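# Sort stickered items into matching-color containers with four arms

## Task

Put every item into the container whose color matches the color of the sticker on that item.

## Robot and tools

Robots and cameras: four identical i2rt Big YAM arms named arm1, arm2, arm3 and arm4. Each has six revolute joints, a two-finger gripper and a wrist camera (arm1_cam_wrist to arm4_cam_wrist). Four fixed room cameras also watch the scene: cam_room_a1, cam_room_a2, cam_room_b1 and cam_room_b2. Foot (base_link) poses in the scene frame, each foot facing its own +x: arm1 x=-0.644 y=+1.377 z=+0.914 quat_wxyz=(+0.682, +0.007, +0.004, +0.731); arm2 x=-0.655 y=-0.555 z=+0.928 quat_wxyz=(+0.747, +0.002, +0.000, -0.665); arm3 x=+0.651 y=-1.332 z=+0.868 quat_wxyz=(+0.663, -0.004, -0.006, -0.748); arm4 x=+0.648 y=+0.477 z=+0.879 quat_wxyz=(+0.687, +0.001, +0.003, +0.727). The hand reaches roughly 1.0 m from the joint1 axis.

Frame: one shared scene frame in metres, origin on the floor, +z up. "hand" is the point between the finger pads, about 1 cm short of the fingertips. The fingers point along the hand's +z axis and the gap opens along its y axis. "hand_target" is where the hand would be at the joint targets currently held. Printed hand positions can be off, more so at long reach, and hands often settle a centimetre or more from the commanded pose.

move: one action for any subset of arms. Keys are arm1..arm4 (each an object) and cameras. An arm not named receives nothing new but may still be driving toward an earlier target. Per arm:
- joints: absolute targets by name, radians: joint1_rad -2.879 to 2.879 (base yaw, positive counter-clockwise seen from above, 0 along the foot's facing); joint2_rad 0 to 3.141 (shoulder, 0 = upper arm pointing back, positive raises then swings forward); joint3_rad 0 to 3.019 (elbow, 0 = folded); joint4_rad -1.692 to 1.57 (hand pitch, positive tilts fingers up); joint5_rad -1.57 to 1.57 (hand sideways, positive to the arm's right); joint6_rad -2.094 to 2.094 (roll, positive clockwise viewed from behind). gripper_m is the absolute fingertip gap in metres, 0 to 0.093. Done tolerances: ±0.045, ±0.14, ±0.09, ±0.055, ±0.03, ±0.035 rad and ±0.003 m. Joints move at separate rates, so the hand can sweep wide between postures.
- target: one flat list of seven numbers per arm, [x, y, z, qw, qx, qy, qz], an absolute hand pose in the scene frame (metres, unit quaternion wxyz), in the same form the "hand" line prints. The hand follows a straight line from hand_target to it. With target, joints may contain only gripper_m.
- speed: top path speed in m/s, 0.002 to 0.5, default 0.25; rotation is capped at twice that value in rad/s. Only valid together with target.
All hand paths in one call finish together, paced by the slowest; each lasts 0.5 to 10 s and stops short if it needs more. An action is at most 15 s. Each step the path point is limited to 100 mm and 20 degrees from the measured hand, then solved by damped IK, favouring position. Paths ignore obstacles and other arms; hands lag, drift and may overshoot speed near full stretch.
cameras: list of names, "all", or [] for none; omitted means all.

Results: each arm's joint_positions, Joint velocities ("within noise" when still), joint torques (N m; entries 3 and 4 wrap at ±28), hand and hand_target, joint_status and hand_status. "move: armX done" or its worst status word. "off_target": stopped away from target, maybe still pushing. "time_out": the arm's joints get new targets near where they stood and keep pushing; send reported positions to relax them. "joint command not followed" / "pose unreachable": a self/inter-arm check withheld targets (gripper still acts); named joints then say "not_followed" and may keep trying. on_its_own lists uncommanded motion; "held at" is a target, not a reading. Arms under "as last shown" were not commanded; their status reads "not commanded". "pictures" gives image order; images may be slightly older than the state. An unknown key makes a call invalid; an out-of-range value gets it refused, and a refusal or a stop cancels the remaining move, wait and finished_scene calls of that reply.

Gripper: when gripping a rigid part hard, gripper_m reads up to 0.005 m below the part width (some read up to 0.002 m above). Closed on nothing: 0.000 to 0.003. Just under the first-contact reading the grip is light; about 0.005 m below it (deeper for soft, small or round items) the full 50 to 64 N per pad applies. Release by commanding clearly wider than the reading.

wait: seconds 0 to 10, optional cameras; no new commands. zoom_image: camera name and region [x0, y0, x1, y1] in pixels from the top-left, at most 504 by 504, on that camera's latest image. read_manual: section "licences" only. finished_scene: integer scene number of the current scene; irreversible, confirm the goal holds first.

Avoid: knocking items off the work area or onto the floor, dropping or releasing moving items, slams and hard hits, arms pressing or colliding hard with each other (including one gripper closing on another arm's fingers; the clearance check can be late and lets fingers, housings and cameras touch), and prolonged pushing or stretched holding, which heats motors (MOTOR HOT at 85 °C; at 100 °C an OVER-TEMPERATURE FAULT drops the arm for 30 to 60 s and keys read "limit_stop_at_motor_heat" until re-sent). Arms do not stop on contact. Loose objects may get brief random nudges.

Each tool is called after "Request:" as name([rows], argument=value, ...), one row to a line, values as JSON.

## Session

Request:
move(cameras=["all"])

Scene clock: 0.00 s.
Joint torques (N m): no reading
Motor temperatures (°C): arm1=[20 23 28 23 21 21 21] | arm2=[23 25 26 22 22 20 23] | arm3=[24 23 24 23 24 23 23] | arm4=[22 22 25 22 24 21 24]
Heat: arm1: hottest joint3_rad 28 °C; arm2: hottest joint3_rad 26 °C; arm3: hottest joint1_rad 24 °C; arm4: hottest joint3_rad 25 °C.
Joint velocities: within noise
arm1.joint_positions: joint1_rad=-0.168 joint2_rad=+0.560 joint3_rad=+1.361 joint4_rad=-1.410 joint5_rad=+0.240 joint6_rad=+0.692 gripper_m=+0.09396
arm1.joint_status: not commanded
arm1.hand: x=-0.5745 y=+1.5715 z=+1.4388 quat_wxyz=(-0.303, +0.280, -0.837, -0.359) (m; scene frame)
arm1.hand_target: x=-0.5746 y=+1.5689 z=+1.4515 quat_wxyz=(-0.308, +0.276, -0.832, -0.370) (m; scene frame)
arm1.hand_status: not commanded
arm2.joint_positions: joint1_rad=+0.198 joint2_rad=+0.483 joint3_rad=+1.641 joint4_rad=-1.210 joint5_rad=-0.086 joint6_rad=-0.484 gripper_m=+0.09396
arm2.joint_status: not commanded
arm2.hand: x=-0.6069 y=-0.6635 z=+1.6316 quat_wxyz=(-0.468, -0.246, -0.683, +0.505) (m; scene frame)
arm2.hand_target: x=-0.6088 y=-0.6576 z=+1.6378 quat_wxyz=(-0.472, -0.244, -0.677, +0.510) (m; scene frame)
arm2.hand_status: not commanded
arm3.joint_positions: joint1_rad=+0.130 joint2_rad=+0.645 joint3_rad=+1.695 joint4_rad=-1.138 joint5_rad=+0.075 joint6_rad=+0.392 gripper_m=+0.09396
arm3.joint_status: not commanded
arm3.hand: x=+0.6386 y=-1.5165 z=+1.5921 quat_wxyz=(-0.552, -0.621, -0.389, +0.398) (m; scene frame)
arm3.hand_target: x=+0.6385 y=-1.5116 z=+1.6003 quat_wxyz=(-0.558, -0.615, -0.384, +0.402) (m; scene frame)
arm3.hand_status: not commanded
arm4.joint_positions: joint1_rad=+0.147 joint2_rad=+0.437 joint3_rad=+1.709 joint4_rad=-1.566 joint5_rad=+0.245 joint6_rad=+0.670 gripper_m=+0.09396
arm4.joint_status: not commanded
arm4.hand: x=+0.6820 y=+0.5376 z=+1.5262 quat_wxyz=(-0.292, +0.355, -0.719, -0.522) (m; scene frame)
arm4.hand_target: x=+0.6829 y=+0.5336 z=+1.5314 quat_wxyz=(-0.294, +0.352, -0.714, -0.529) (m; scene frame)
arm4.hand_status: not commanded
pictures: arm1_cam_wrist, arm2_cam_wrist, arm3_cam_wrist, arm4_cam_wrist, cam_room_a1, cam_room_a2, cam_room_b1, cam_room_b2
Images, in order (width x height): arm1_cam_wrist 672x504, arm2_cam_wrist 672x504, arm3_cam_wrist 672x504, arm4_cam_wrist 672x504, cam_room_a1 672x504, cam_room_a2 672x504, cam_room_b1 672x504, cam_room_b2 672x504.

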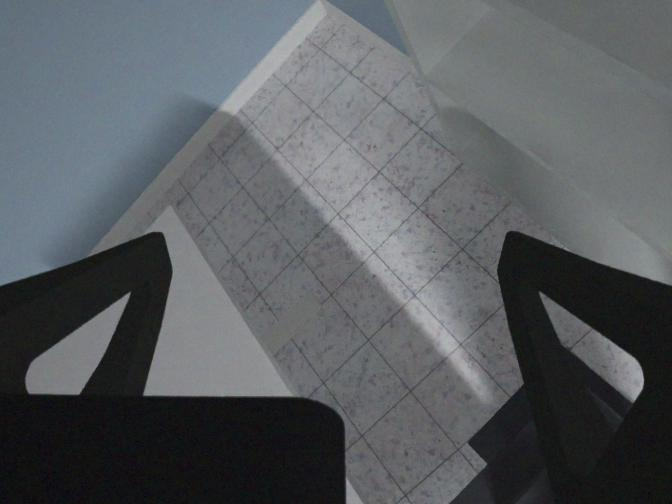

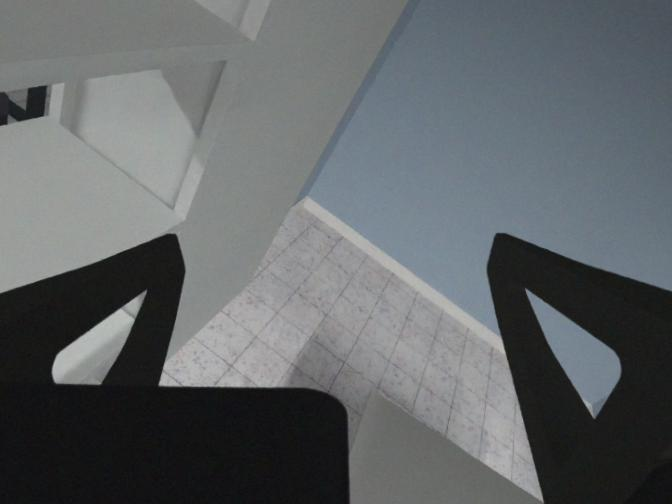

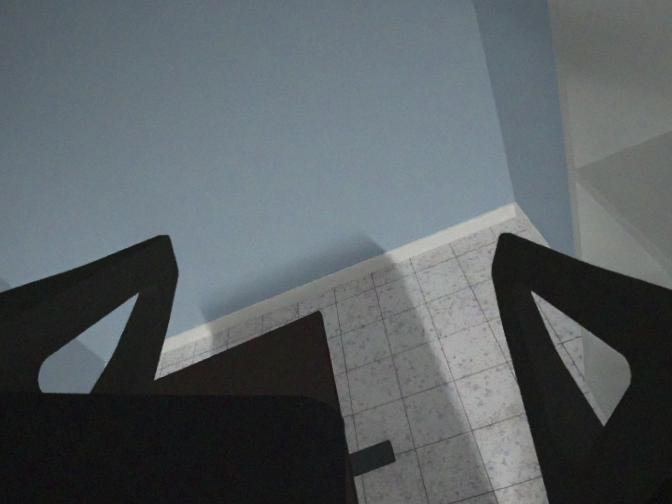

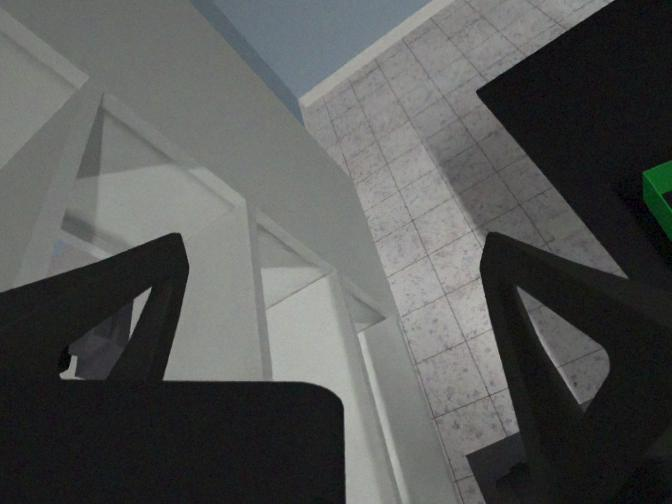

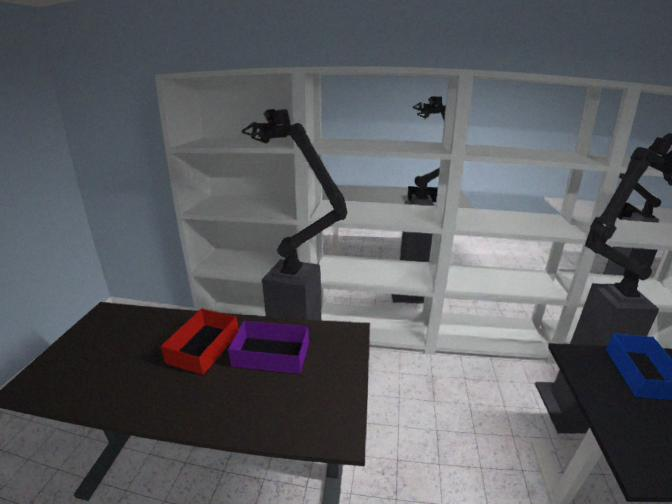

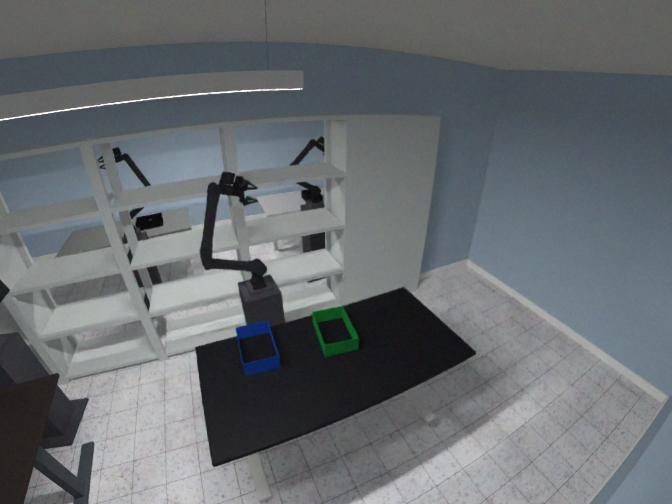

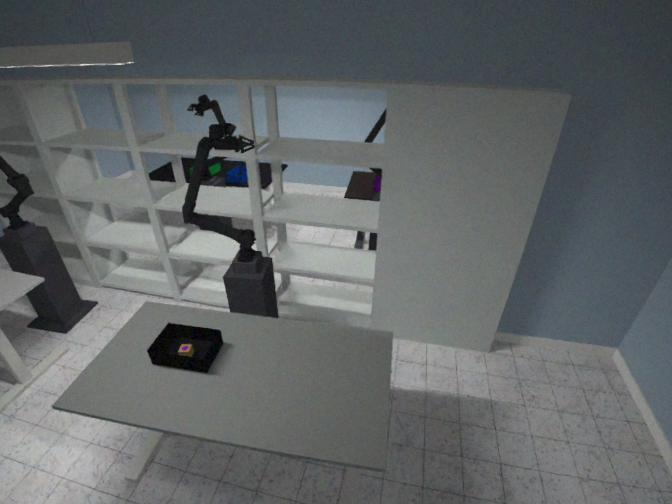

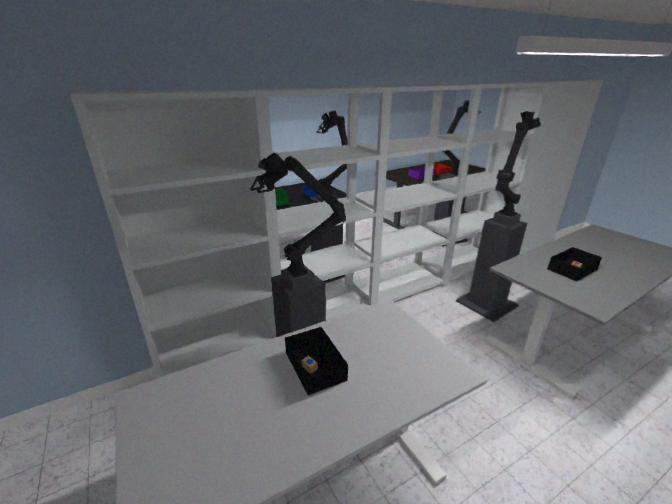

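Request:
zoom_image(camera="cam_room_b2", region=[270, 310, 370, 400])

Request:
zoom_image(camera="cam_room_b1", region=[140, 315, 240, 385])

Request:
zoom_image(camera="cam_room_b2", region=[530, 235, 620, 295])

Request:
zoom_image(camera="cam_room_a1", region=[140, 290, 340, 390])

Scaled by 5.040.

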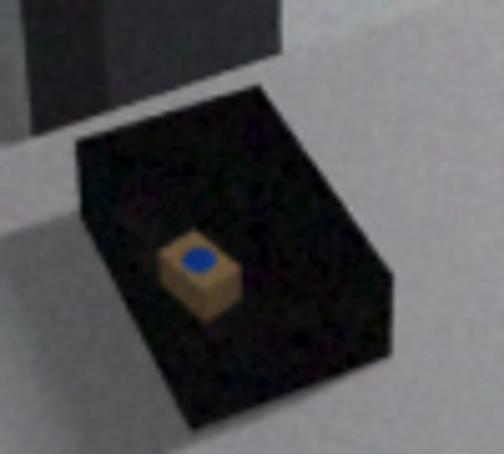

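Scaled by 5.040.

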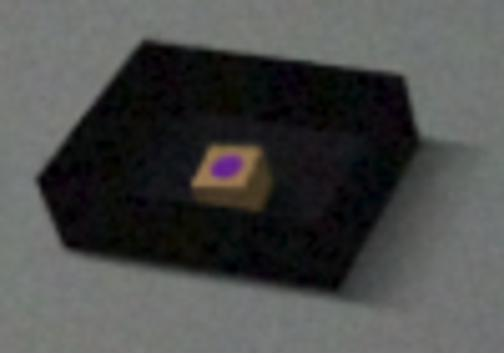

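Scaled by 5.600.

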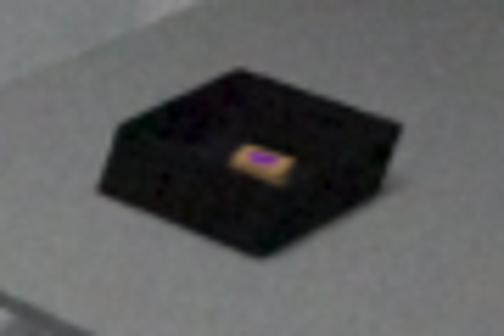

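Scaled by 2.520.

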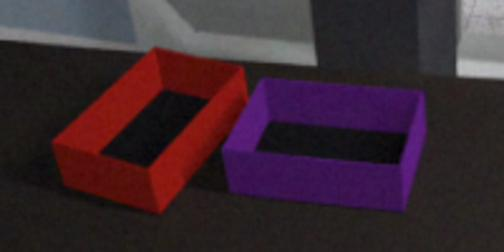

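Request:
move(arm1={"joints": {"joint1_rad": 1.6, "joint2_rad": 0.8, "joint3_rad": 1.25, "joint4_rad": -1.5, "joint5_rad": 0, "joint6_rad": 0}}, arm2={"joints": {"joint1_rad": -1.55, "joint2_rad": 0.8, "joint3_rad": 1.25, "joint4_rad": -1.5, "joint5_rad": 0, "joint6_rad": 0}}, cameras=["arm1_cam_wrist", "arm2_cam_wrist"])

Scene clock: 13.40 s.
Joint torques (N m): arm1=[-0.85 -1.03 12.55 0.7 0.08 -0.04] | arm2=[0.44 -3.02 12.37 1.2 -0.07 0.2] | arm3=[1.32 4.19 7.21 2.06 0.03 -0.09] | arm4=[0.67 8.53 4.62 1.74 0.14 0]
Motor temperatures (°C): arm1=[20 23 29 23 21 21 21] | arm2=[23 25 27 22 22 20 23] | arm3=[24 23 25 23 24 23 23] | arm4=[22 22 25 22 24 21 24]
Heat: arm1: hottest joint3_rad 29 °C; arm2: hottest joint3_rad 27 °C; arm3: hottest joint3_rad 25 °C; arm4: hottest joint3_rad 25 °C.
move: arm1 done; arm2 done
Joint velocities: within noise
arm1.joint_positions: joint1_rad=+1.594 joint2_rad=+0.808 joint3_rad=+1.229 joint4_rad=-1.488 joint5_rad=-0.002 joint6_rad=+0.008 gripper_m=+0.09399
arm1.joint_status: all done
arm1.hand: x=-0.9129 y=+1.3509 z=+1.3100 quat_wxyz=(+0.012, +0.966, +0.042, -0.256) (m; scene frame)
arm1.hand_target: x=-0.9090 y=+1.3499 z=+1.3205 quat_wxyz=(+0.011, +0.963, +0.048, -0.265) (m; scene frame)
arm1.hand_status: not commanded
arm2.joint_positions: joint1_rad=-1.546 joint2_rad=+0.797 joint3_rad=+1.229 joint4_rad=-1.486 joint5_rad=+0.001 joint6_rad=-0.014 gripper_m=+0.09398
arm2.joint_status: all done
arm2.hand: x=-0.9273 y=-0.5946 z=+1.3223 quat_wxyz=(-0.014, -0.964, -0.075, +0.254) (m; scene frame)
arm2.hand_target: x=-0.9263 y=-0.5936 z=+1.3300 quat_wxyz=(-0.016, -0.964, -0.067, +0.256) (m; scene frame)
arm2.hand_status: not commanded
arm3, arm4: as last shown
pictures: arm1_cam_wrist, arm2_cam_wrist
Images, in order (width x height): arm1_cam_wrist 672x504, arm2_cam_wrist 672x504.

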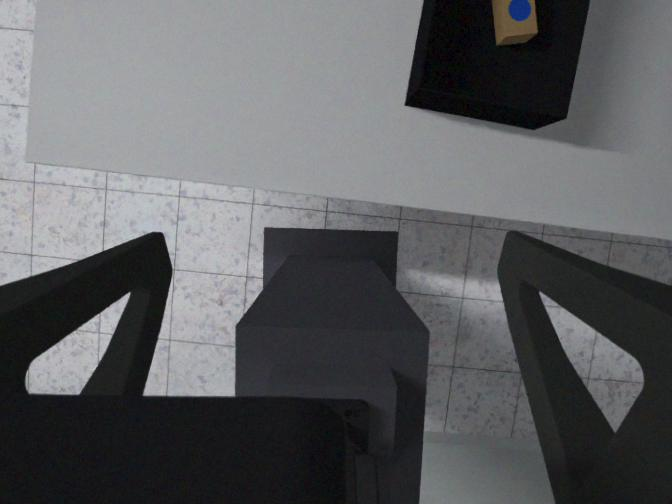

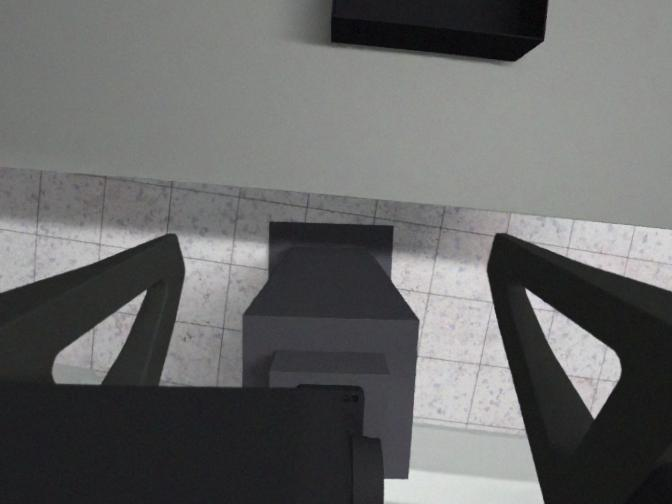

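Request:
move(arm1={"target": [-1.15, 1.565, 0.98, 0.0449, -0.9512, 0.1677, 0.2549], "speed": 0.2}, arm2={"target": [-1.20, -0.53, 0.99, 0.0045, -0.9658, 0.0169, 0.2588], "speed": 0.2}, cameras=["arm1_cam_wrist", "arm2_cam_wrist"])

Scene clock: 31.53 s.
Joint torques (N m): arm1=[-2.02 -10.34 13.7 1.88 0.07 0.13] | arm2=[0.03 -14.56 13.26 2.4 0.13 0.2] | arm3=[1.32 4.07 7.25 2.03 0.02 -0.1] | arm4=[0.97 8.18 4.82 1.57 0.15 -0.03]
Motor temperatures (°C): arm1=[20 23 31 23 21 21 21] | arm2=[23 25 30 22 22 20 23] | arm3=[24 23 26 23 24 23 23] | arm4=[22 22 26 22 24 21 24]
Heat: arm1: hottest joint3_rad 31 °C; arm2: hottest joint3_rad 30 °C; arm3: hottest joint3_rad 26 °C; arm4: hottest joint3_rad 26 °C.
move: arm1 off_target; arm2 off_target
Joint velocities: within noise
arm1.joint_positions: joint1_rad=+1.156 joint2_rad=+1.638 joint3_rad=+0.937 joint4_rad=-0.432 joint5_rad=-0.002 joint6_rad=-0.015 gripper_m=+0.09399
arm1.joint_status: not commanded
arm1.hand: x=-1.1239 y=+1.5509 z=+0.9567 quat_wxyz=(-0.038, +0.961, -0.161, -0.221) (m; scene frame)
arm1.hand_target: x=-1.1482 y=+1.5643 z=+0.9810 quat_wxyz=(-0.045, +0.951, -0.168, -0.255) (m; scene frame)
arm1.hand_status: off_target (0.038 m and 4.1 deg from the pose sent, 0.459 m and 24.9 deg at the start)
arm2.joint_positions: joint1_rad=-1.728 joint2_rad=+1.627 joint3_rad=+0.945 joint4_rad=-0.425 joint5_rad=-0.014 joint6_rad=-0.023 gripper_m=+0.09398
arm2.joint_status: not commanded
arm2.hand: x=-1.1724 y=-0.5366 z=+0.9716 quat_wxyz=(+0.002, -0.973, +0.006, +0.229) (m; scene frame)
arm2.hand_target: x=-1.1983 y=-0.5301 z=+0.9910 quat_wxyz=(+0.004, -0.966, +0.017, +0.259) (m; scene frame)
arm2.hand_status: off_target (0.034 m and 3.7 deg from the pose sent, 0.435 m and 10.8 deg at the start)
arm3, arm4: as last shown
pictures: arm1_cam_wrist, arm2_cam_wrist
Images, in order (width x height): arm1_cam_wrist 672x504, arm2_cam_wrist 672x504.

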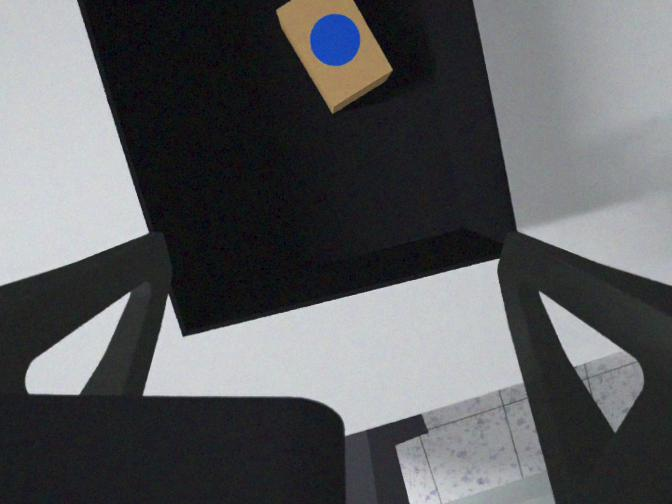

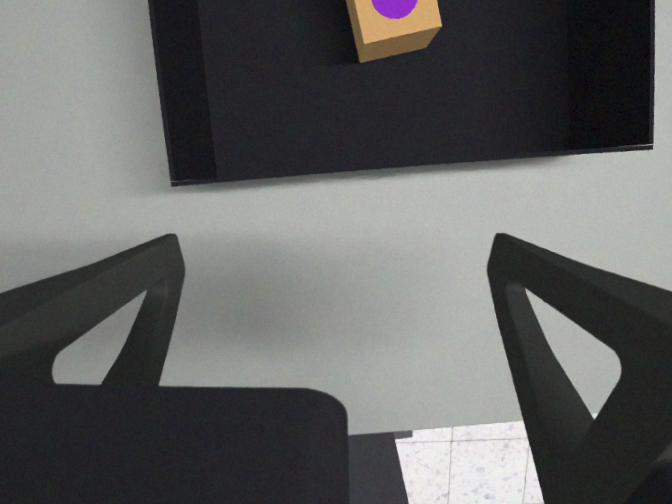

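Request:
move(arm1={"target": [-1.225, 1.582, 0.93, -0.0248, -0.9552, -0.0836, 0.2829], "speed": 0.15}, arm2={"target": [-1.318, -0.495, 0.95, -0.0272, -0.9544, -0.0919, 0.2827], "speed": 0.15}, cameras=["arm1_cam_wrist", "arm2_cam_wrist"])

Scene clock: 58.63 s.
Joint torques (N m): arm1=[-2.84 -13.33 13.38 0.83 -0.27 -0.11] | arm2=[-0.03 -17.79 13.64 1.99 -0.35 -0.09] | arm3=[1.2 4.19 7.2 2.04 0.03 -0.08] | arm4=[0.97 8.23 4.81 1.59 0.17 -0.03]
Motor temperatures (°C): arm1=[20 24 33 23 21 21 21] | arm2=[23 25 32 22 22 20 23] | arm3=[24 23 27 23 24 23 23] | arm4=[22 22 26 22 24 21 24]
Heat: arm1: hottest joint3_rad 33 °C; arm2: hottest joint3_rad 32 °C; arm3: hottest joint3_rad 27 °C; arm4: hottest joint3_rad 26 °C.
move: arm1 off_target; arm2 off_target
Joint velocities: within noise
arm1.joint_positions: joint1_rad=+1.090 joint2_rad=+1.899 joint3_rad=+1.157 joint4_rad=-0.383 joint5_rad=-0.305 joint6_rad=-0.511 gripper_m=+0.09399
arm1.joint_status: not commanded
arm1.hand: x=-1.2071 y=+1.5678 z=+0.9177 quat_wxyz=(+0.033, +0.959, +0.082, -0.269) (m; scene frame)
arm1.hand_target: x=-1.2239 y=+1.5817 z=+0.9304 quat_wxyz=(+0.024, +0.955, +0.083, -0.283) (m; scene frame)
arm1.hand_status: off_target (0.026 m and 1.9 deg from the pose sent, 0.109 m and 29.9 deg at the start)
arm2.joint_positions: joint1_rad=-1.815 joint2_rad=+1.929 joint3_rad=+1.274 joint4_rad=-0.392 joint5_rad=-0.175 joint6_rad=-0.261 gripper_m=+0.09398
arm2.joint_status: not commanded
arm2.hand: x=-1.2966 y=-0.5028 z=+0.9454 quat_wxyz=(-0.032, -0.959, -0.087, +0.269) (m; scene frame)
arm2.hand_target: x=-1.3168 y=-0.4950 z=+0.9505 quat_wxyz=(-0.027, -0.954, -0.092, +0.283) (m; scene frame)
arm2.hand_status: off_target (0.023 m and 1.8 deg from the pose sent, 0.153 m and 13.4 deg at the start)
arm3, arm4: as last shown
pictures: arm1_cam_wrist, arm2_cam_wrist
Images, in order (width x height): arm1_cam_wrist 672x504, arm2_cam_wrist 672x504.

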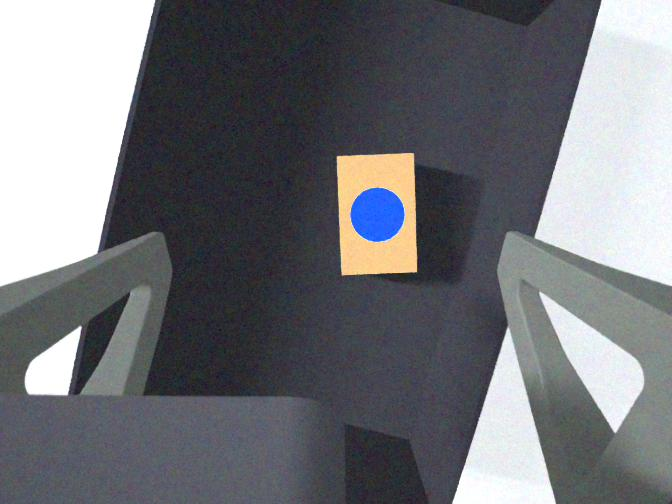

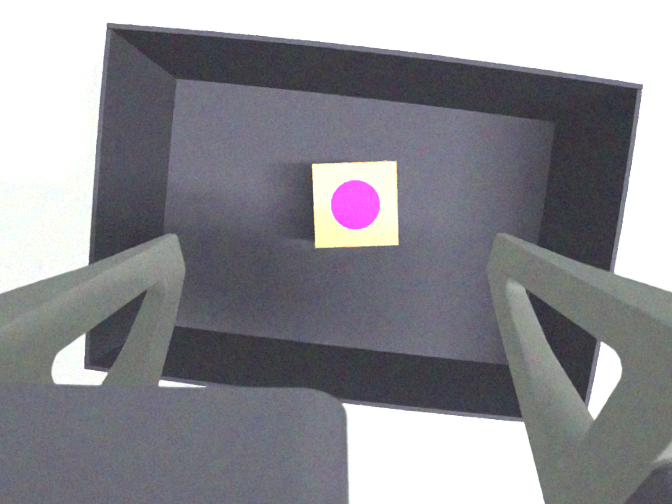

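Request:
move(arm1={"target": [-1.240, 1.604, 0.85, -0.0297, -0.9535, -0.1002, 0.2824], "speed": 0.12}, arm2={"target": [-1.334, -0.485, 0.85, -0.0309, -0.9531, -0.1044, 0.2823], "speed": 0.12}, cameras=["arm1_cam_wrist", "arm2_cam_wrist"])

Scene clock: 71.73 s.
Joint torques (N m): arm1=[-2.43 -15.33 11.78 1.66 -0.3 -0.09] | arm2=[0.03 -19.72 11.99 2.48 -0.36 -0.08] | arm3=[1.2 3.96 7.23 2.04 0.02 -0.1] | arm4=[0.85 8.12 4.71 1.62 0.15 -0.02]
Motor temperatures (°C): arm1=[20 24 33 23 21 21 21] | arm2=[23 26 34 22 22 20 23] | arm3=[24 23 27 23 24 23 23] | arm4=[22 23 26 22 24 21 24]
Heat: arm1: hottest joint3_rad 33 °C; arm2: hottest joint3_rad 34 °C; arm3: hottest joint3_rad 27 °C; arm4: hottest joint3_rad 26 °C.
move: arm1 off_target; arm2 off_target
Joint velocities: within noise
arm1.joint_positions: joint1_rad=+1.059 joint2_rad=+2.094 joint3_rad=+1.221 joint4_rad=-0.295 joint5_rad=-0.335 joint6_rad=-0.572 gripper_m=+0.09399
arm1.joint_status: not commanded
arm1.hand: x=-1.2181 y=+1.5872 z=+0.8377 quat_wxyz=(+0.045, +0.960, +0.096, -0.259) (m; scene frame)
arm1.hand_target: x=-1.2387 y=+1.6036 z=+0.8511 quat_wxyz=(+0.029, +0.954, +0.100, -0.282) (m; scene frame)
arm1.hand_status: off_target (0.030 m and 3.3 deg from the pose sent, 0.084 m and 2.7 deg at the start)
arm2.joint_positions: joint1_rad=-1.831 joint2_rad=+2.140 joint3_rad=+1.313 joint4_rad=-0.238 joint5_rad=-0.198 joint6_rad=-0.298 gripper_m=+0.09398
arm2.joint_status: not commanded
arm2.hand: x=-1.3120 y=-0.4936 z=+0.8466 quat_wxyz=(-0.037, -0.959, -0.099, +0.263) (m; scene frame)
arm2.hand_target: x=-1.3328 y=-0.4850 z=+0.8509 quat_wxyz=(-0.031, -0.953, -0.104, +0.282) (m; scene frame)
arm2.hand_status: off_target (0.024 m and 2.5 deg from the pose sent, 0.104 m and 2.6 deg at the start)
arm3, arm4: as last shown
pictures: arm1_cam_wrist, arm2_cam_wrist
Images, in order (width x height): arm1_cam_wrist 672x504, arm2_cam_wrist 672x504.

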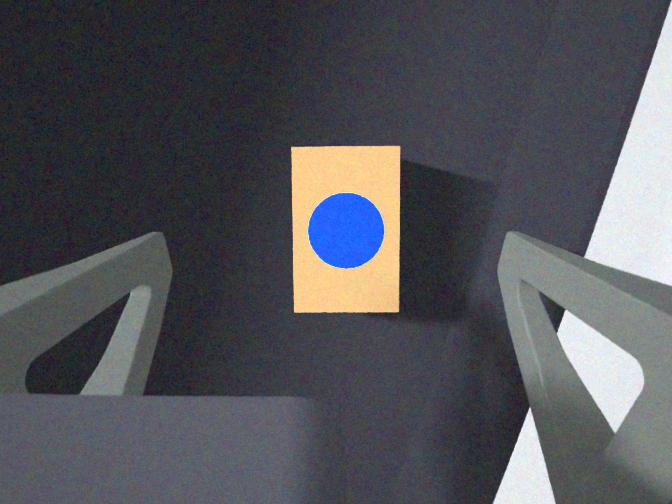

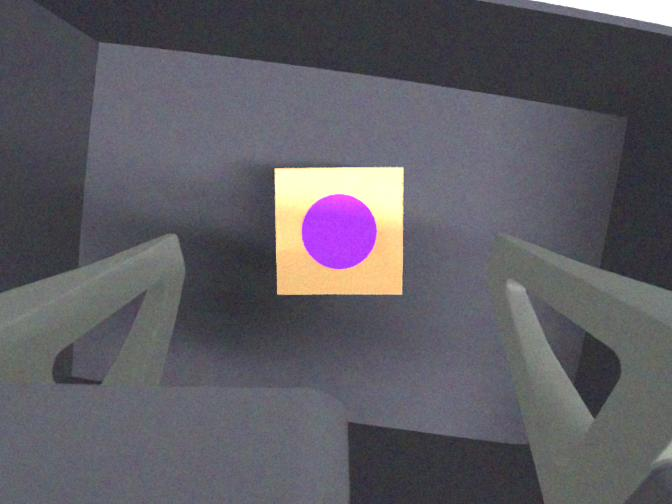

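Request:
move(arm1={"target": [-1.243, 1.607, 0.783, -0.0297, -0.9535, -0.1002, 0.2824], "speed": 0.1}, arm2={"target": [-1.337, -0.483, 0.775, -0.0309, -0.9531, -0.1044, 0.2823], "speed": 0.1}, cameras=["arm1_cam_wrist", "arm2_cam_wrist"])

Scene clock: 81.23 s.
Joint torques (N m): arm1=[-2.08 -13.86 10.09 1.62 -0.11 0.02] | arm2=[-0.09 -20.42 10.7 2.55 -0.37 -0.08] | arm3=[1.14 4.13 7.28 2.04 0.01 -0.09] | arm4=[0.73 8.59 4.75 1.61 0.13 -0.02]
Motor temperatures (°C): arm1=[20 24 34 23 22 21 21] | arm2=[23 26 34 22 22 20 23] | arm3=[24 23 27 23 24 23 23] | arm4=[22 23 26 22 24 21 24]
Heat: arm1: hottest joint3_rad 34 °C; arm2: hottest joint3_rad 34 °C; arm3: hottest joint3_rad 27 °C; arm4: hottest joint3_rad 26 °C.
move: arm1 off_target; arm2 off_target
Joint velocities: within noise
arm1.joint_positions: joint1_rad=+1.060 joint2_rad=+2.214 joint3_rad=+1.256 joint4_rad=-0.172 joint5_rad=-0.341 joint6_rad=-0.582 gripper_m=+0.09399
arm1.joint_status: not commanded
arm1.hand: x=-1.2339 y=+1.5928 z=+0.7908 quat_wxyz=(+0.037, +0.955, +0.105, -0.276) (m; scene frame)
arm1.hand_target: x=-1.2421 y=+1.6067 z=+0.7834 quat_wxyz=(+0.030, +0.954, +0.100, -0.282) (m; scene frame)
arm1.hand_status: off_target (0.019 m and 1.2 deg from the pose sent, 0.063 m and 3.3 deg at the start)
arm2.joint_positions: joint1_rad=-1.833 joint2_rad=+2.293 joint3_rad=+1.350 joint4_rad=-0.117 joint5_rad=-0.199 joint6_rad=-0.300 gripper_m=+0.09398
arm2.joint_status: not commanded
arm2.hand: x=-1.3185 y=-0.4919 z=+0.7761 quat_wxyz=(-0.037, -0.958, -0.100, +0.265) (m; scene frame)
arm2.hand_target: x=-1.3359 y=-0.4830 z=+0.7757 quat_wxyz=(-0.031, -0.953, -0.104, +0.282) (m; scene frame)
arm2.hand_status: off_target (0.021 m and 2.2 deg from the pose sent, 0.077 m and 2.5 deg at the start)
arm3, arm4: as last shown
pictures: arm1_cam_wrist, arm2_cam_wrist
Images, in order (width x height): arm1_cam_wrist 672x504, arm2_cam_wrist 672x504.

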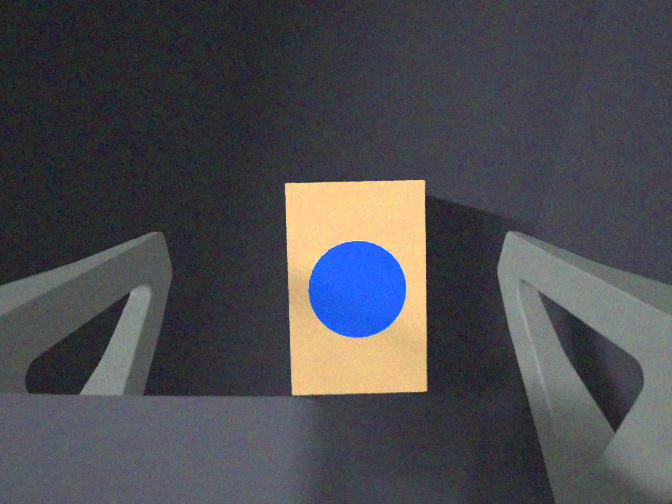

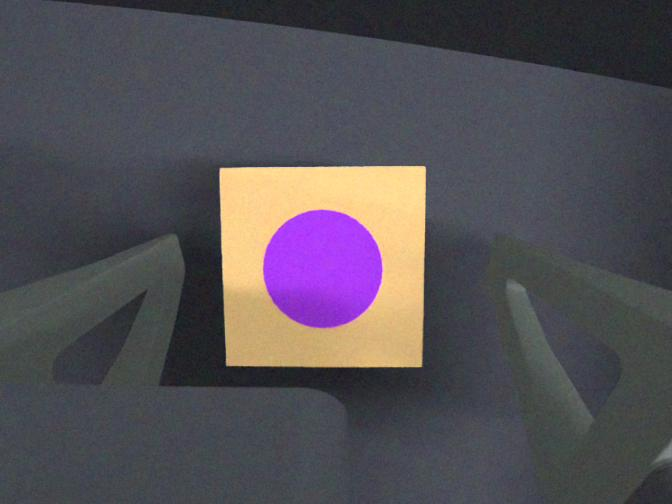

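Request:
move(arm1={"target": [-1.236, 1.617, 0.742, -0.0297, -0.9535, -0.1002, 0.2824], "speed": 0.08}, arm2={"target": [-1.336, -0.486, 0.752, -0.0309, -0.9531, -0.1044, 0.2823], "speed": 0.08}, cameras=["arm1_cam_wrist", "arm2_cam_wrist"])

Scene clock: 100.00 s.
Joint torques (N m): arm1=[-3.02 -17.44 9.62 1.63 -0.13 -0.05] | arm2=[0.26 -20.25 10.33 2.55 -0.26 -0.04] | arm3=[1.26 4.13 7.25 2.07 0.02 -0.08] | arm4=[0.73 8.18 4.77 1.55 0.15 -0.02]
Motor temperatures (°C): arm1=[20 25 34 23 21 21 21] | arm2=[23 27 33 22 22 20 23] | arm3=[24 23 28 23 24 23 23] | arm4=[22 23 26 22 24 21 24]
Heat: arm1: hottest joint3_rad 34 °C; arm2: hottest joint3_rad 33 °C; arm3: hottest joint3_rad 28 °C; arm4: hottest joint3_rad 26 °C.
move: arm1 off_target; arm2 off_target
Joint velocities: within noise
arm1.joint_positions: joint1_rad=+1.041 joint2_rad=+2.325 joint3_rad=+1.268 joint4_rad=-0.113 joint5_rad=-0.350 joint6_rad=-0.598 gripper_m=+0.09398
arm1.joint_status: not commanded
arm1.hand: x=-1.2191 y=+1.5967 z=+0.7341 quat_wxyz=(+0.046, +0.958, +0.101, -0.263) (m; scene frame)
arm1.hand_target: x=-1.2349 y=+1.6166 z=+0.7427 quat_wxyz=(+0.029, +0.954, +0.100, -0.282) (m; scene frame)
arm1.hand_status: off_target (0.028 m and 3.0 deg from the pose sent, 0.055 m and 1.2 deg at the start)
arm2.joint_positions: joint1_rad=-1.833 joint2_rad=+2.337 joint3_rad=+1.359 joint4_rad=-0.078 joint5_rad=-0.199 joint6_rad=-0.301 gripper_m=+0.09398
arm2.joint_status: not commanded
arm2.hand: x=-1.3188 y=-0.4917 z=+0.7554 quat_wxyz=(-0.036, -0.958, -0.100, +0.267) (m; scene frame)
arm2.hand_target: x=-1.3351 y=-0.4860 z=+0.7526 quat_wxyz=(-0.031, -0.953, -0.104, +0.282) (m; scene frame)
arm2.hand_status: off_target (0.018 m and 2.0 deg from the pose sent, 0.030 m and 2.2 deg at the start)
arm3, arm4: as last shown
pictures: arm1_cam_wrist, arm2_cam_wrist
Images, in order (width x height): arm1_cam_wrist 672x504, arm2_cam_wrist 672x504.

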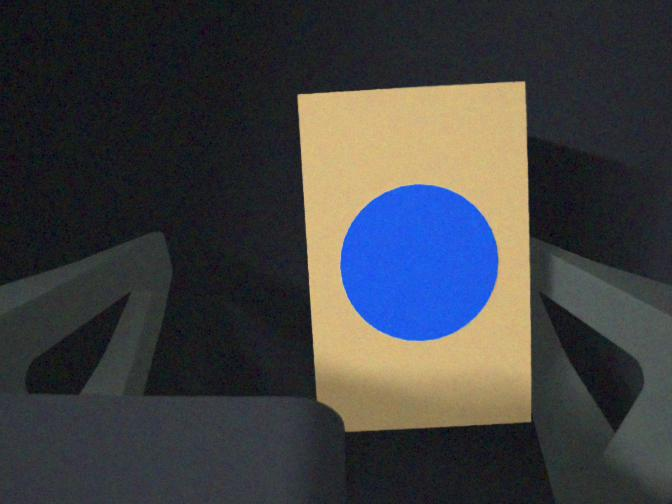

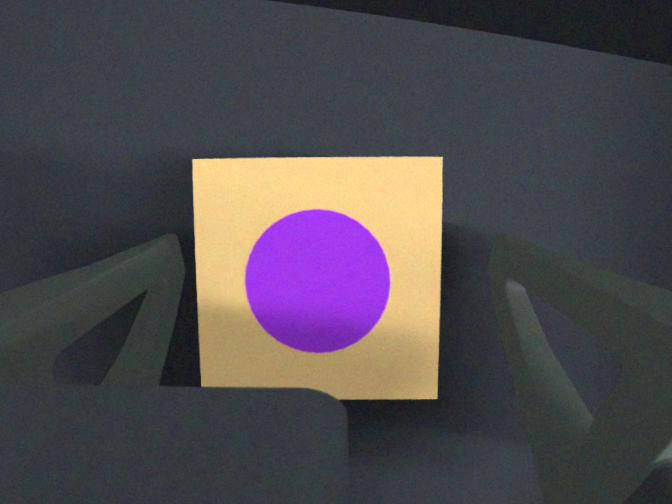

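Request:
move(arm1={"target": [-1.2385, 1.629, 0.757, -0.0297, -0.9535, -0.1002, 0.2824], "speed": 0.08}, arm2={"joints": {"gripper_m": 0.045}}, cameras=["arm1_cam_wrist", "arm2_cam_wrist"])

Scene clock: 108.13 s.
Joint torques (N m): arm1=[-2.96 -17.96 10.06 0.72 -0.18 -0.1] | arm2=[0.32 -20.31 10.33 2.5 -0.26 -0.03] | arm3=[1.26 4.25 7.25 2.04 0.03 -0.08] | arm4=[0.91 8.7 4.75 1.72 0.16 0]
Motor temperatures (°C): arm1=[20 25 34 23 21 21 21] | arm2=[23 27 33 22 22 20 23] | arm3=[24 23 28 23 24 23 23] | arm4=[22 23 26 22 24 21 24]
Heat: arm1: hottest joint3_rad 34 °C; arm2: hottest joint3_rad 33 °C; arm3: hottest joint3_rad 28 °C; arm4: hottest joint3_rad 26 °C.
move: arm1 off_target; arm2 off_target
Joint velocities: within noise
arm1.joint_positions: joint1_rad=+1.024 joint2_rad=+2.325 joint3_rad=+1.282 joint4_rad=-0.132 joint5_rad=-0.356 joint6_rad=-0.610 gripper_m=+0.09398
arm1.joint_status: not commanded
arm1.hand: x=-1.2190 y=+1.6074 z=+0.7369 quat_wxyz=(+0.046, +0.959, +0.099, -0.263) (m; scene frame)
arm1.hand_target: x=-1.2373 y=+1.6286 z=+0.7577 quat_wxyz=(+0.029, +0.954, +0.100, -0.282) (m; scene frame)
arm1.hand_status: off_target (0.035 m and 3.0 deg from the pose sent, 0.044 m and 3.0 deg at the start)
arm2.joint_positions: joint1_rad=-1.833 joint2_rad=+2.337 joint3_rad=+1.359 joint4_rad=-0.076 joint5_rad=-0.199 joint6_rad=-0.301 gripper_m=+0.05279
arm2.joint_status: gripper_m off_target (ended at +0.05282, target +0.04500)
arm2.hand: x=-1.3193 y=-0.4917 z=+0.7558 quat_wxyz=(-0.036, -0.957, -0.101, +0.268) (m; scene frame)
arm2.hand_target: x=-1.3350 y=-0.4861 z=+0.7525 quat_wxyz=(-0.031, -0.953, -0.104, +0.282) (m; scene frame)
arm2.hand_status: not commanded
arm3, arm4: as last shown
pictures: arm1_cam_wrist, arm2_cam_wrist
Images, in order (width x height): arm1_cam_wrist 672x504, arm2_cam_wrist 672x504.

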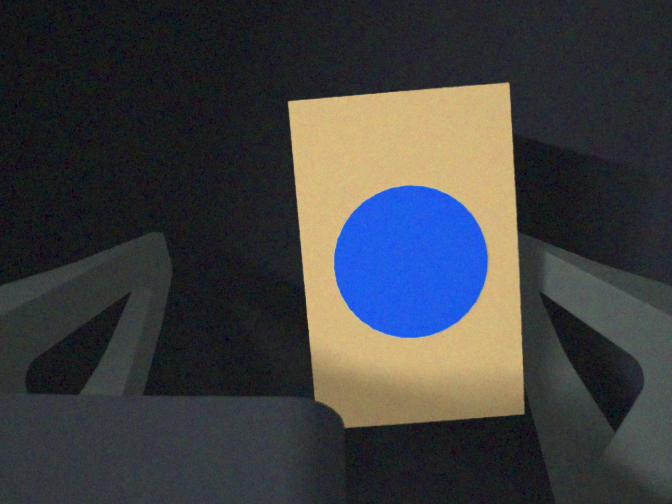

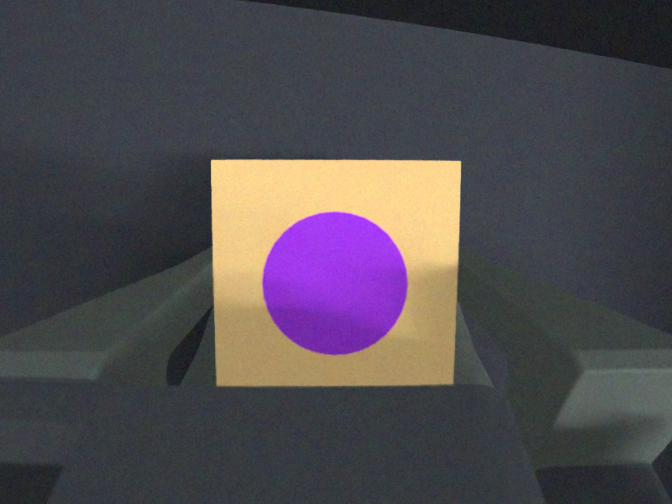

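Request:
move(arm1={"joints": {"gripper_m": 0.038}}, cameras=["arm1_cam_wrist"])

Scene clock: 128.07 s.
Joint torques (N m): arm1=[-2.9 -18.84 9.61 0.85 -0.27 -0.04] | arm2=[0.26 -20.31 10.3 2.48 -0.26 -0.05] | arm3=[1.38 4.13 7.23 2.04 0.01 -0.1] | arm4=[1.03 8.18 4.74 1.58 0.18 0]
Motor temperatures (°C): arm1=[20 25 34 23 22 21 21] | arm2=[23 27 33 22 22 20 24] | arm3=[24 23 28 23 24 23 23] | arm4=[22 23 27 22 24 21 24]
Heat: arm1: hottest joint3_rad 34 °C; arm2: hottest joint3_rad 33 °C; arm3: hottest joint3_rad 28 °C; arm4: hottest joint3_rad 27 °C.
move: arm1 off_target
Joint velocities: within noise
arm1.joint_positions: joint1_rad=+1.017 joint2_rad=+2.325 joint3_rad=+1.287 joint4_rad=-0.132 joint5_rad=-0.355 joint6_rad=-0.612 gripper_m=+0.04399
arm1.joint_status: gripper_m off_target (ended at +0.04401, target +0.03800)
arm1.hand: x=-1.2194 y=+1.6124 z=+0.7381 quat_wxyz=(+0.044, +0.958, +0.097, -0.265) (m; scene frame)
arm1.hand_target: x=-1.2372 y=+1.6287 z=+0.7577 quat_wxyz=(+0.029, +0.954, +0.100, -0.282) (m; scene frame)
arm1.hand_status: not commanded
arm2: as last shown
arm3.joint_positions: joint1_rad=+0.130 joint2_rad=+0.645 joint3_rad=+1.695 joint4_rad=-1.138 joint5_rad=+0.075 joint6_rad=+0.392 gripper_m=+0.09396
arm3.joint_status: not commanded
arm3.hand: x=+0.6386 y=-1.5165 z=+1.5921 quat_wxyz=(-0.552, -0.621, -0.389, +0.398) (m; scene frame)
arm3.hand_target: x=+0.6385 y=-1.5116 z=+1.6003 quat_wxyz=(-0.558, -0.615, -0.384, +0.402) (m; scene frame)
arm3.hand_status: not commanded
arm4.joint_positions: joint1_rad=+0.147 joint2_rad=+0.437 joint3_rad=+1.709 joint4_rad=-1.566 joint5_rad=+0.245 joint6_rad=+0.670 gripper_m=+0.09396
arm4.joint_status: not commanded
arm4.hand: x=+0.6820 y=+0.5376 z=+1.5262 quat_wxyz=(-0.292, +0.355, -0.719, -0.522) (m; scene frame)
arm4.hand_target: x=+0.6829 y=+0.5336 z=+1.5314 quat_wxyz=(-0.294, +0.352, -0.714, -0.529) (m; scene frame)
arm4.hand_status: not commanded
pictures: arm1_cam_wrist
Images, in order (width x height): arm1_cam_wrist 672x504.

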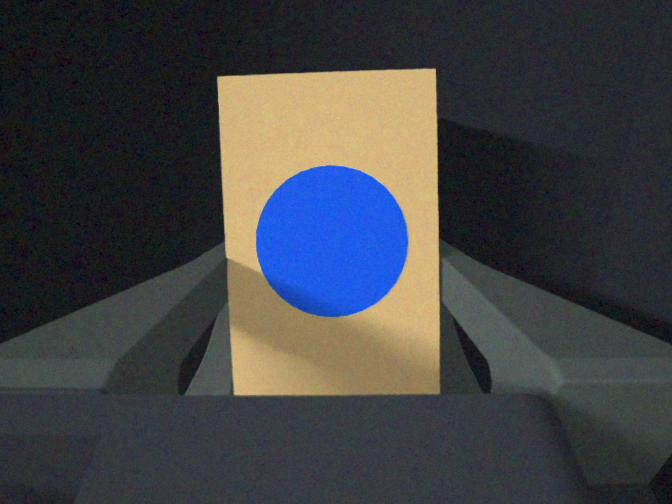

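Request:
move(arm1={"target": [-1.215, 1.62, 0.97, -0.0297, -0.9535, -0.1002, 0.2824], "speed": 0.12}, arm2={"target": [-1.31, -0.486, 0.98, -0.0309, -0.9531, -0.1044, 0.2823], "speed": 0.12}, cameras=["arm1_cam_wrist", "arm2_cam_wrist"])

Scene clock: 135.53 s.
Joint torques (N m): arm1=[-2.49 -16.15 11.22 0.47 -0.3 -0.05] | arm2=[-0.03 -21.42 10.41 1.26 -0.39 -0.09] | arm3=[1.2 4.25 7.23 2.04 0.02 -0.09] | arm4=[0.85 8.59 4.7 1.58 0.13 0.01]
Motor temperatures (°C): arm1=[20 26 34 23 22 21 21] | arm2=[23 28 33 22 22 20 24] | arm3=[24 23 28 23 24 23 23] | arm4=[22 23 27 22 24 21 24]
Heat: arm1: hottest joint3_rad 34 °C; arm2: hottest joint3_rad 33 °C; arm3: hottest joint3_rad 28 °C; arm4: hottest joint3_rad 27 °C.
move: arm1 off_target; arm2 off_target
Joint velocities: within noise
arm1.joint_positions: joint1_rad=+1.016 joint2_rad=+1.894 joint3_rad=+1.264 joint4_rad=-0.528 joint5_rad=-0.355 joint6_rad=-0.615 gripper_m=+0.04399
arm1.joint_status: not commanded
arm1.hand: x=-1.2097 y=+1.6096 z=+0.9509 quat_wxyz=(+0.040, +0.957, +0.099, -0.270) (m; scene frame)
arm1.hand_target: x=-1.2146 y=+1.6198 z=+0.9700 quat_wxyz=(+0.030, +0.954, +0.100, -0.282) (m; scene frame)
arm1.hand_status: off_target (0.022 m and 1.9 deg from the pose sent, 0.232 m and 2.6 deg at the start)
arm2.joint_positions: joint1_rad=-1.836 joint2_rad=+1.915 joint3_rad=+1.327 joint4_rad=-0.444 joint5_rad=-0.200 joint6_rad=-0.303 gripper_m=+0.05279
arm2.joint_status: not commanded
arm2.hand: x=-1.3090 y=-0.4922 z=+0.9715 quat_wxyz=(-0.033, -0.954, -0.101, +0.279) (m; scene frame)
arm2.hand_target: x=-1.3099 y=-0.4861 z=+0.9798 quat_wxyz=(-0.031, -0.953, -0.104, +0.282) (m; scene frame)
arm2.hand_status: off_target (0.011 m and 0.6 deg from the pose sent, 0.224 m and 1.8 deg at the start)
arm3, arm4: as last shown
pictures: arm1_cam_wrist, arm2_cam_wrist
Images, in order (width x height): arm1_cam_wrist 672x504, arm2_cam_wrist 672x504.

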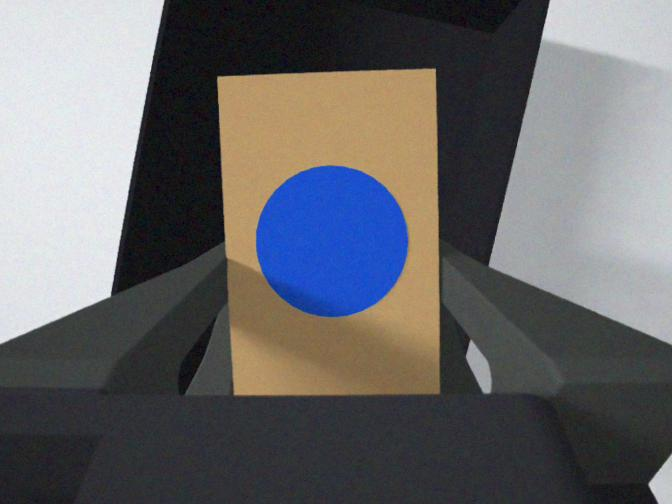

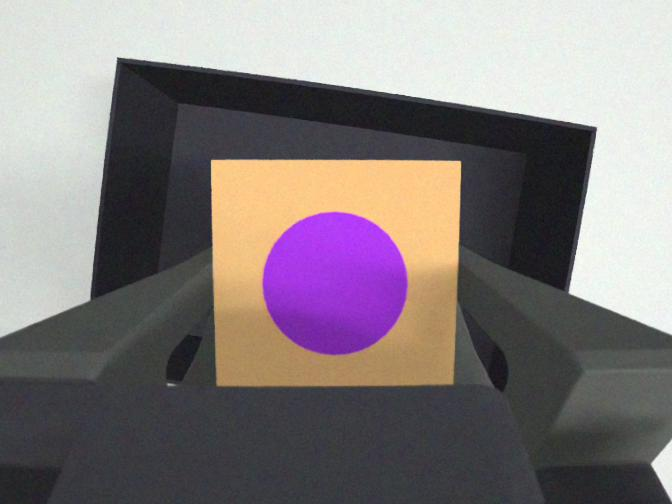

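Request:
move(arm1={"joints": {"joint2_rad": 0.8, "joint3_rad": 1.25, "joint4_rad": -1.5, "joint5_rad": 0, "joint6_rad": 0}}, arm2={"joints": {"joint2_rad": 0.8, "joint3_rad": 1.25, "joint4_rad": -1.5, "joint5_rad": 0, "joint6_rad": 0}}, cameras=[])

Request:
move(arm1={"joints": {"joint1_rad": -0.7}}, arm2={"joints": {"joint1_rad": -0.4}}, cameras=[])

Request:
move(arm1={"joints": {"joint1_rad": -2.25}}, arm2={"joints": {"joint1_rad": 0.92}}, arm3={"joints": {"joint2_rad": 0.8, "joint3_rad": 1.2, "joint4_rad": -1.3, "joint5_rad": 0, "joint6_rad": 0}}, arm4={"joints": {"joint2_rad": 0.8, "joint3_rad": 1.2, "joint4_rad": -1.3, "joint5_rad": 0, "joint6_rad": 0}}, cameras=["arm1_cam_wrist", "arm2_cam_wrist"])

Scene clock: 145.07 s.
Joint torques (N m): arm1=[-2.55 0.79 11.84 0.98 0.1 0.12] | arm2=[0.09 -3.02 11.23 1.29 0.14 0.22] | arm3=[1.2 4.13 7.24 2.03 0.02 -0.08] | arm4=[0.67 8.23 4.82 1.63 0.16 -0.04]
Motor temperatures (°C): arm1=[20 26 33 23 22 21 22] | arm2=[23 28 32 22 22 20 24] | arm3=[24 23 28 23 24 23 23] | arm4=[22 23 27 22 24 21 24]
Heat: arm1: hottest joint3_rad 33 °C; arm2: hottest joint3_rad 32 °C; arm3: hottest joint3_rad 28 °C; arm4: hottest joint3_rad 27 °C.
move: arm1 done; arm2 done
Joint velocities: within noise
arm1.joint_positions: joint1_rad=+1.012 joint2_rad=+0.798 joint3_rad=+1.234 joint4_rad=-1.492 joint5_rad=-0.002 joint6_rad=-0.008 gripper_m=+0.04403
arm1.joint_status: all done
arm1.hand: x=-0.8786 y=+1.5050 z=+1.3148 quat_wxyz=(-0.062, +0.937, -0.231, -0.255) (m; scene frame)
arm1.hand_target: x=-0.8771 y=+1.5070 z=+1.3204 quat_wxyz=(-0.063, +0.934, -0.238, -0.257) (m; scene frame)
arm1.hand_status: not commanded
arm2.joint_positions: joint1_rad=-1.838 joint2_rad=+0.797 joint3_rad=+1.242 joint4_rad=-1.489 joint5_rad=-0.003 joint6_rad=-0.015 gripper_m=+0.05279
arm2.joint_status: all done
arm2.hand: x=-0.9269 y=-0.5157 z=+1.3285 quat_wxyz=(+0.021, -0.963, +0.064, +0.259) (m; scene frame)
arm2.hand_target: x=-0.9253 y=-0.5132 z=+1.3302 quat_wxyz=(+0.022, -0.963, +0.076, +0.256) (m; scene frame)
arm2.hand_status: not commanded
arm3, arm4: as last shown
pictures: none
No camera images: "cameras" was empty.

Scene clock: 146.93 s.
Joint torques (N m): arm1=[-1.96 -0.44 11.88 0.81 -0.06 0.11] | arm2=[1.03 -2.9 11.21 1.31 0.01 0.19] | arm3=[1.2 4.13 7.25 2.04 0.02 -0.09] | arm4=[0.97 8.53 4.71 1.58 0.15 -0.01]
Motor temperatures (°C): arm1=[20 26 33 23 22 21 22] | arm2=[23 28 32 22 22 20 24] | arm3=[24 23 28 23 24 23 23] | arm4=[22 23 27 22 24 21 24]
Heat: arm1: hottest joint3_rad 33 °C; arm2: hottest joint3_rad 32 °C; arm3: hottest joint3_rad 28 °C; arm4: hottest joint3_rad 27 °C.
move: arm1 done; arm2 done
Joint velocities: within noise
arm1.joint_positions: joint1_rad=-0.694 joint2_rad=+0.798 joint3_rad=+1.234 joint4_rad=-1.492 joint5_rad=+0.002 joint6_rad=-0.007 gripper_m=+0.04415
arm1.joint_status: all done
arm1.hand: x=-0.4769 y=+1.5975 z=+1.3086 quat_wxyz=(-0.222, +0.442, -0.861, -0.119) (m; scene frame)
arm1.hand_target: x=-0.4760 y=+1.5964 z=+1.3144 quat_wxyz=(-0.223, +0.436, -0.863, -0.121) (m; scene frame)
arm1.hand_status: not commanded
arm2.joint_positions: joint1_rad=-0.404 joint2_rad=+0.797 joint3_rad=+1.242 joint4_rad=-1.489 joint5_rad=-0.001 joint6_rad=-0.013 gripper_m=+0.05280
arm2.joint_status: all done
arm2.hand: x=-0.7336 y=-0.8195 z=+1.3279 quat_wxyz=(-0.154, -0.770, -0.583, +0.208) (m; scene frame)
arm2.hand_target: x=-0.7325 y=-0.8186 z=+1.3296 quat_wxyz=(-0.154, -0.773, -0.580, +0.204) (m; scene frame)
arm2.hand_status: not commanded
arm3, arm4: as last shown
pictures: none
No camera images: "cameras" was empty.

Scene clock: 148.70 s.
Joint torques (N m): arm1=[-2.73 0.15 11.84 0.85 -0.04 0.11] | arm2=[1.03 -2.9 11.19 1.31 -0.02 0.2] | arm3=[1.26 -2.26 9.06 1.21 -0.08 -0.12] | arm4=[0.5 -1.9 11.22 1.21 -0.05 -0.08]
Motor temperatures (°C): arm1=[20 25 33 23 22 21 22] | arm2=[23 28 32 22 22 20 24] | arm3=[24 23 28 23 24 23 23] | arm4=[22 23 27 22 24 21 24]
Heat: arm1: hottest joint3_rad 33 °C; arm2: hottest joint3_rad 32 °C; arm3: hottest joint3_rad 28 °C; arm4: hottest joint3_rad 27 °C.
move: arm1 done; arm2 done; arm3 done; arm4 done
Joint velocities: within noise
arm1.joint_positions: joint1_rad=-2.244 joint2_rad=+0.798 joint3_rad=+1.234 joint4_rad=-1.492 joint5_rad=+0.002 joint6_rad=-0.006 gripper_m=+0.04416
arm1.joint_status: all done
arm1.hand: x=-0.4131 y=+1.2201 z=+1.3066 quat_wxyz=(-0.235, -0.285, -0.926, +0.079) (m; scene frame)
arm1.hand_target: x=-0.4140 y=+1.2193 z=+1.3124 quat_wxyz=(-0.238, -0.290, -0.924, +0.079) (m; scene frame)
arm1.hand_status: not commanded
arm2.joint_positions: joint1_rad=+0.916 joint2_rad=+0.797 joint3_rad=+1.242 joint4_rad=-1.489 joint5_rad=+0.000 joint6_rad=-0.013 gripper_m=+0.05281
arm2.joint_status: all done
arm2.hand: x=-0.4205 y=-0.6973 z=+1.3289 quat_wxyz=(-0.251, -0.251, -0.932, +0.069) (m; scene frame)
arm2.hand_target: x=-0.4211 y=-0.6959 z=+1.3306 quat_wxyz=(-0.249, -0.255, -0.932, +0.066) (m; scene frame)
arm2.hand_status: not commanded
arm3.joint_positions: joint1_rad=+0.130 joint2_rad=+0.797 joint3_rad=+1.199 joint4_rad=-1.299 joint5_rad=+0.002 joint6_rad=+0.008 gripper_m=+0.09397
arm3.joint_status: all done
arm3.hand: x=+0.6526 y=-1.6366 z=+1.2780 quat_wxyz=(-0.240, -0.665, -0.666, +0.237) (m; scene frame)
arm3.hand_target: x=+0.6530 y=-1.6374 z=+1.2773 quat_wxyz=(-0.239, -0.663, -0.669, +0.236) (m; scene frame)
arm3.hand_status: not commanded
arm4.joint_positions: joint1_rad=+0.147 joint2_rad=+0.790 joint3_rad=+1.165 joint4_rad=-1.307 joint5_rad=+0.004 joint6_rad=+0.014 gripper_m=+0.09398
arm4.joint_status: all done
arm4.hand: x=+0.5890 y=+0.7780 z=+1.2680 quat_wxyz=(-0.195, +0.731, -0.606, -0.244) (m; scene frame)
arm4.hand_target: x=+0.5873 y=+0.7838 z=+1.2839 quat_wxyz=(-0.205, +0.732, -0.597, -0.256) (m; scene frame)
arm4.hand_status: not commanded
pictures: arm1_cam_wrist, arm2_cam_wrist
Images, in order (width x height): arm1_cam_wrist 672x504, arm2_cam_wrist 672x504.

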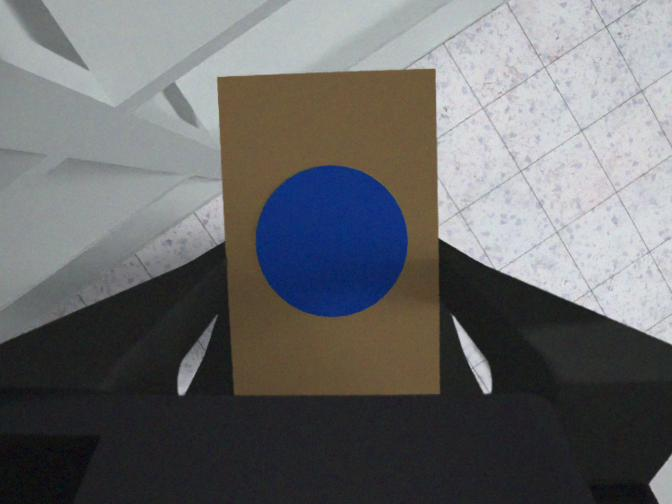

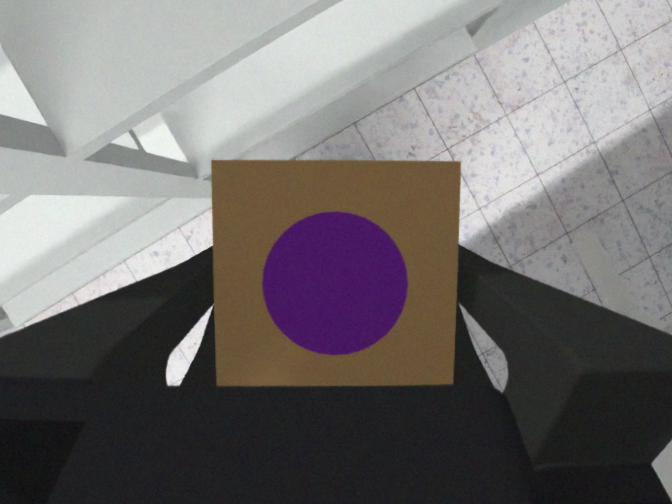

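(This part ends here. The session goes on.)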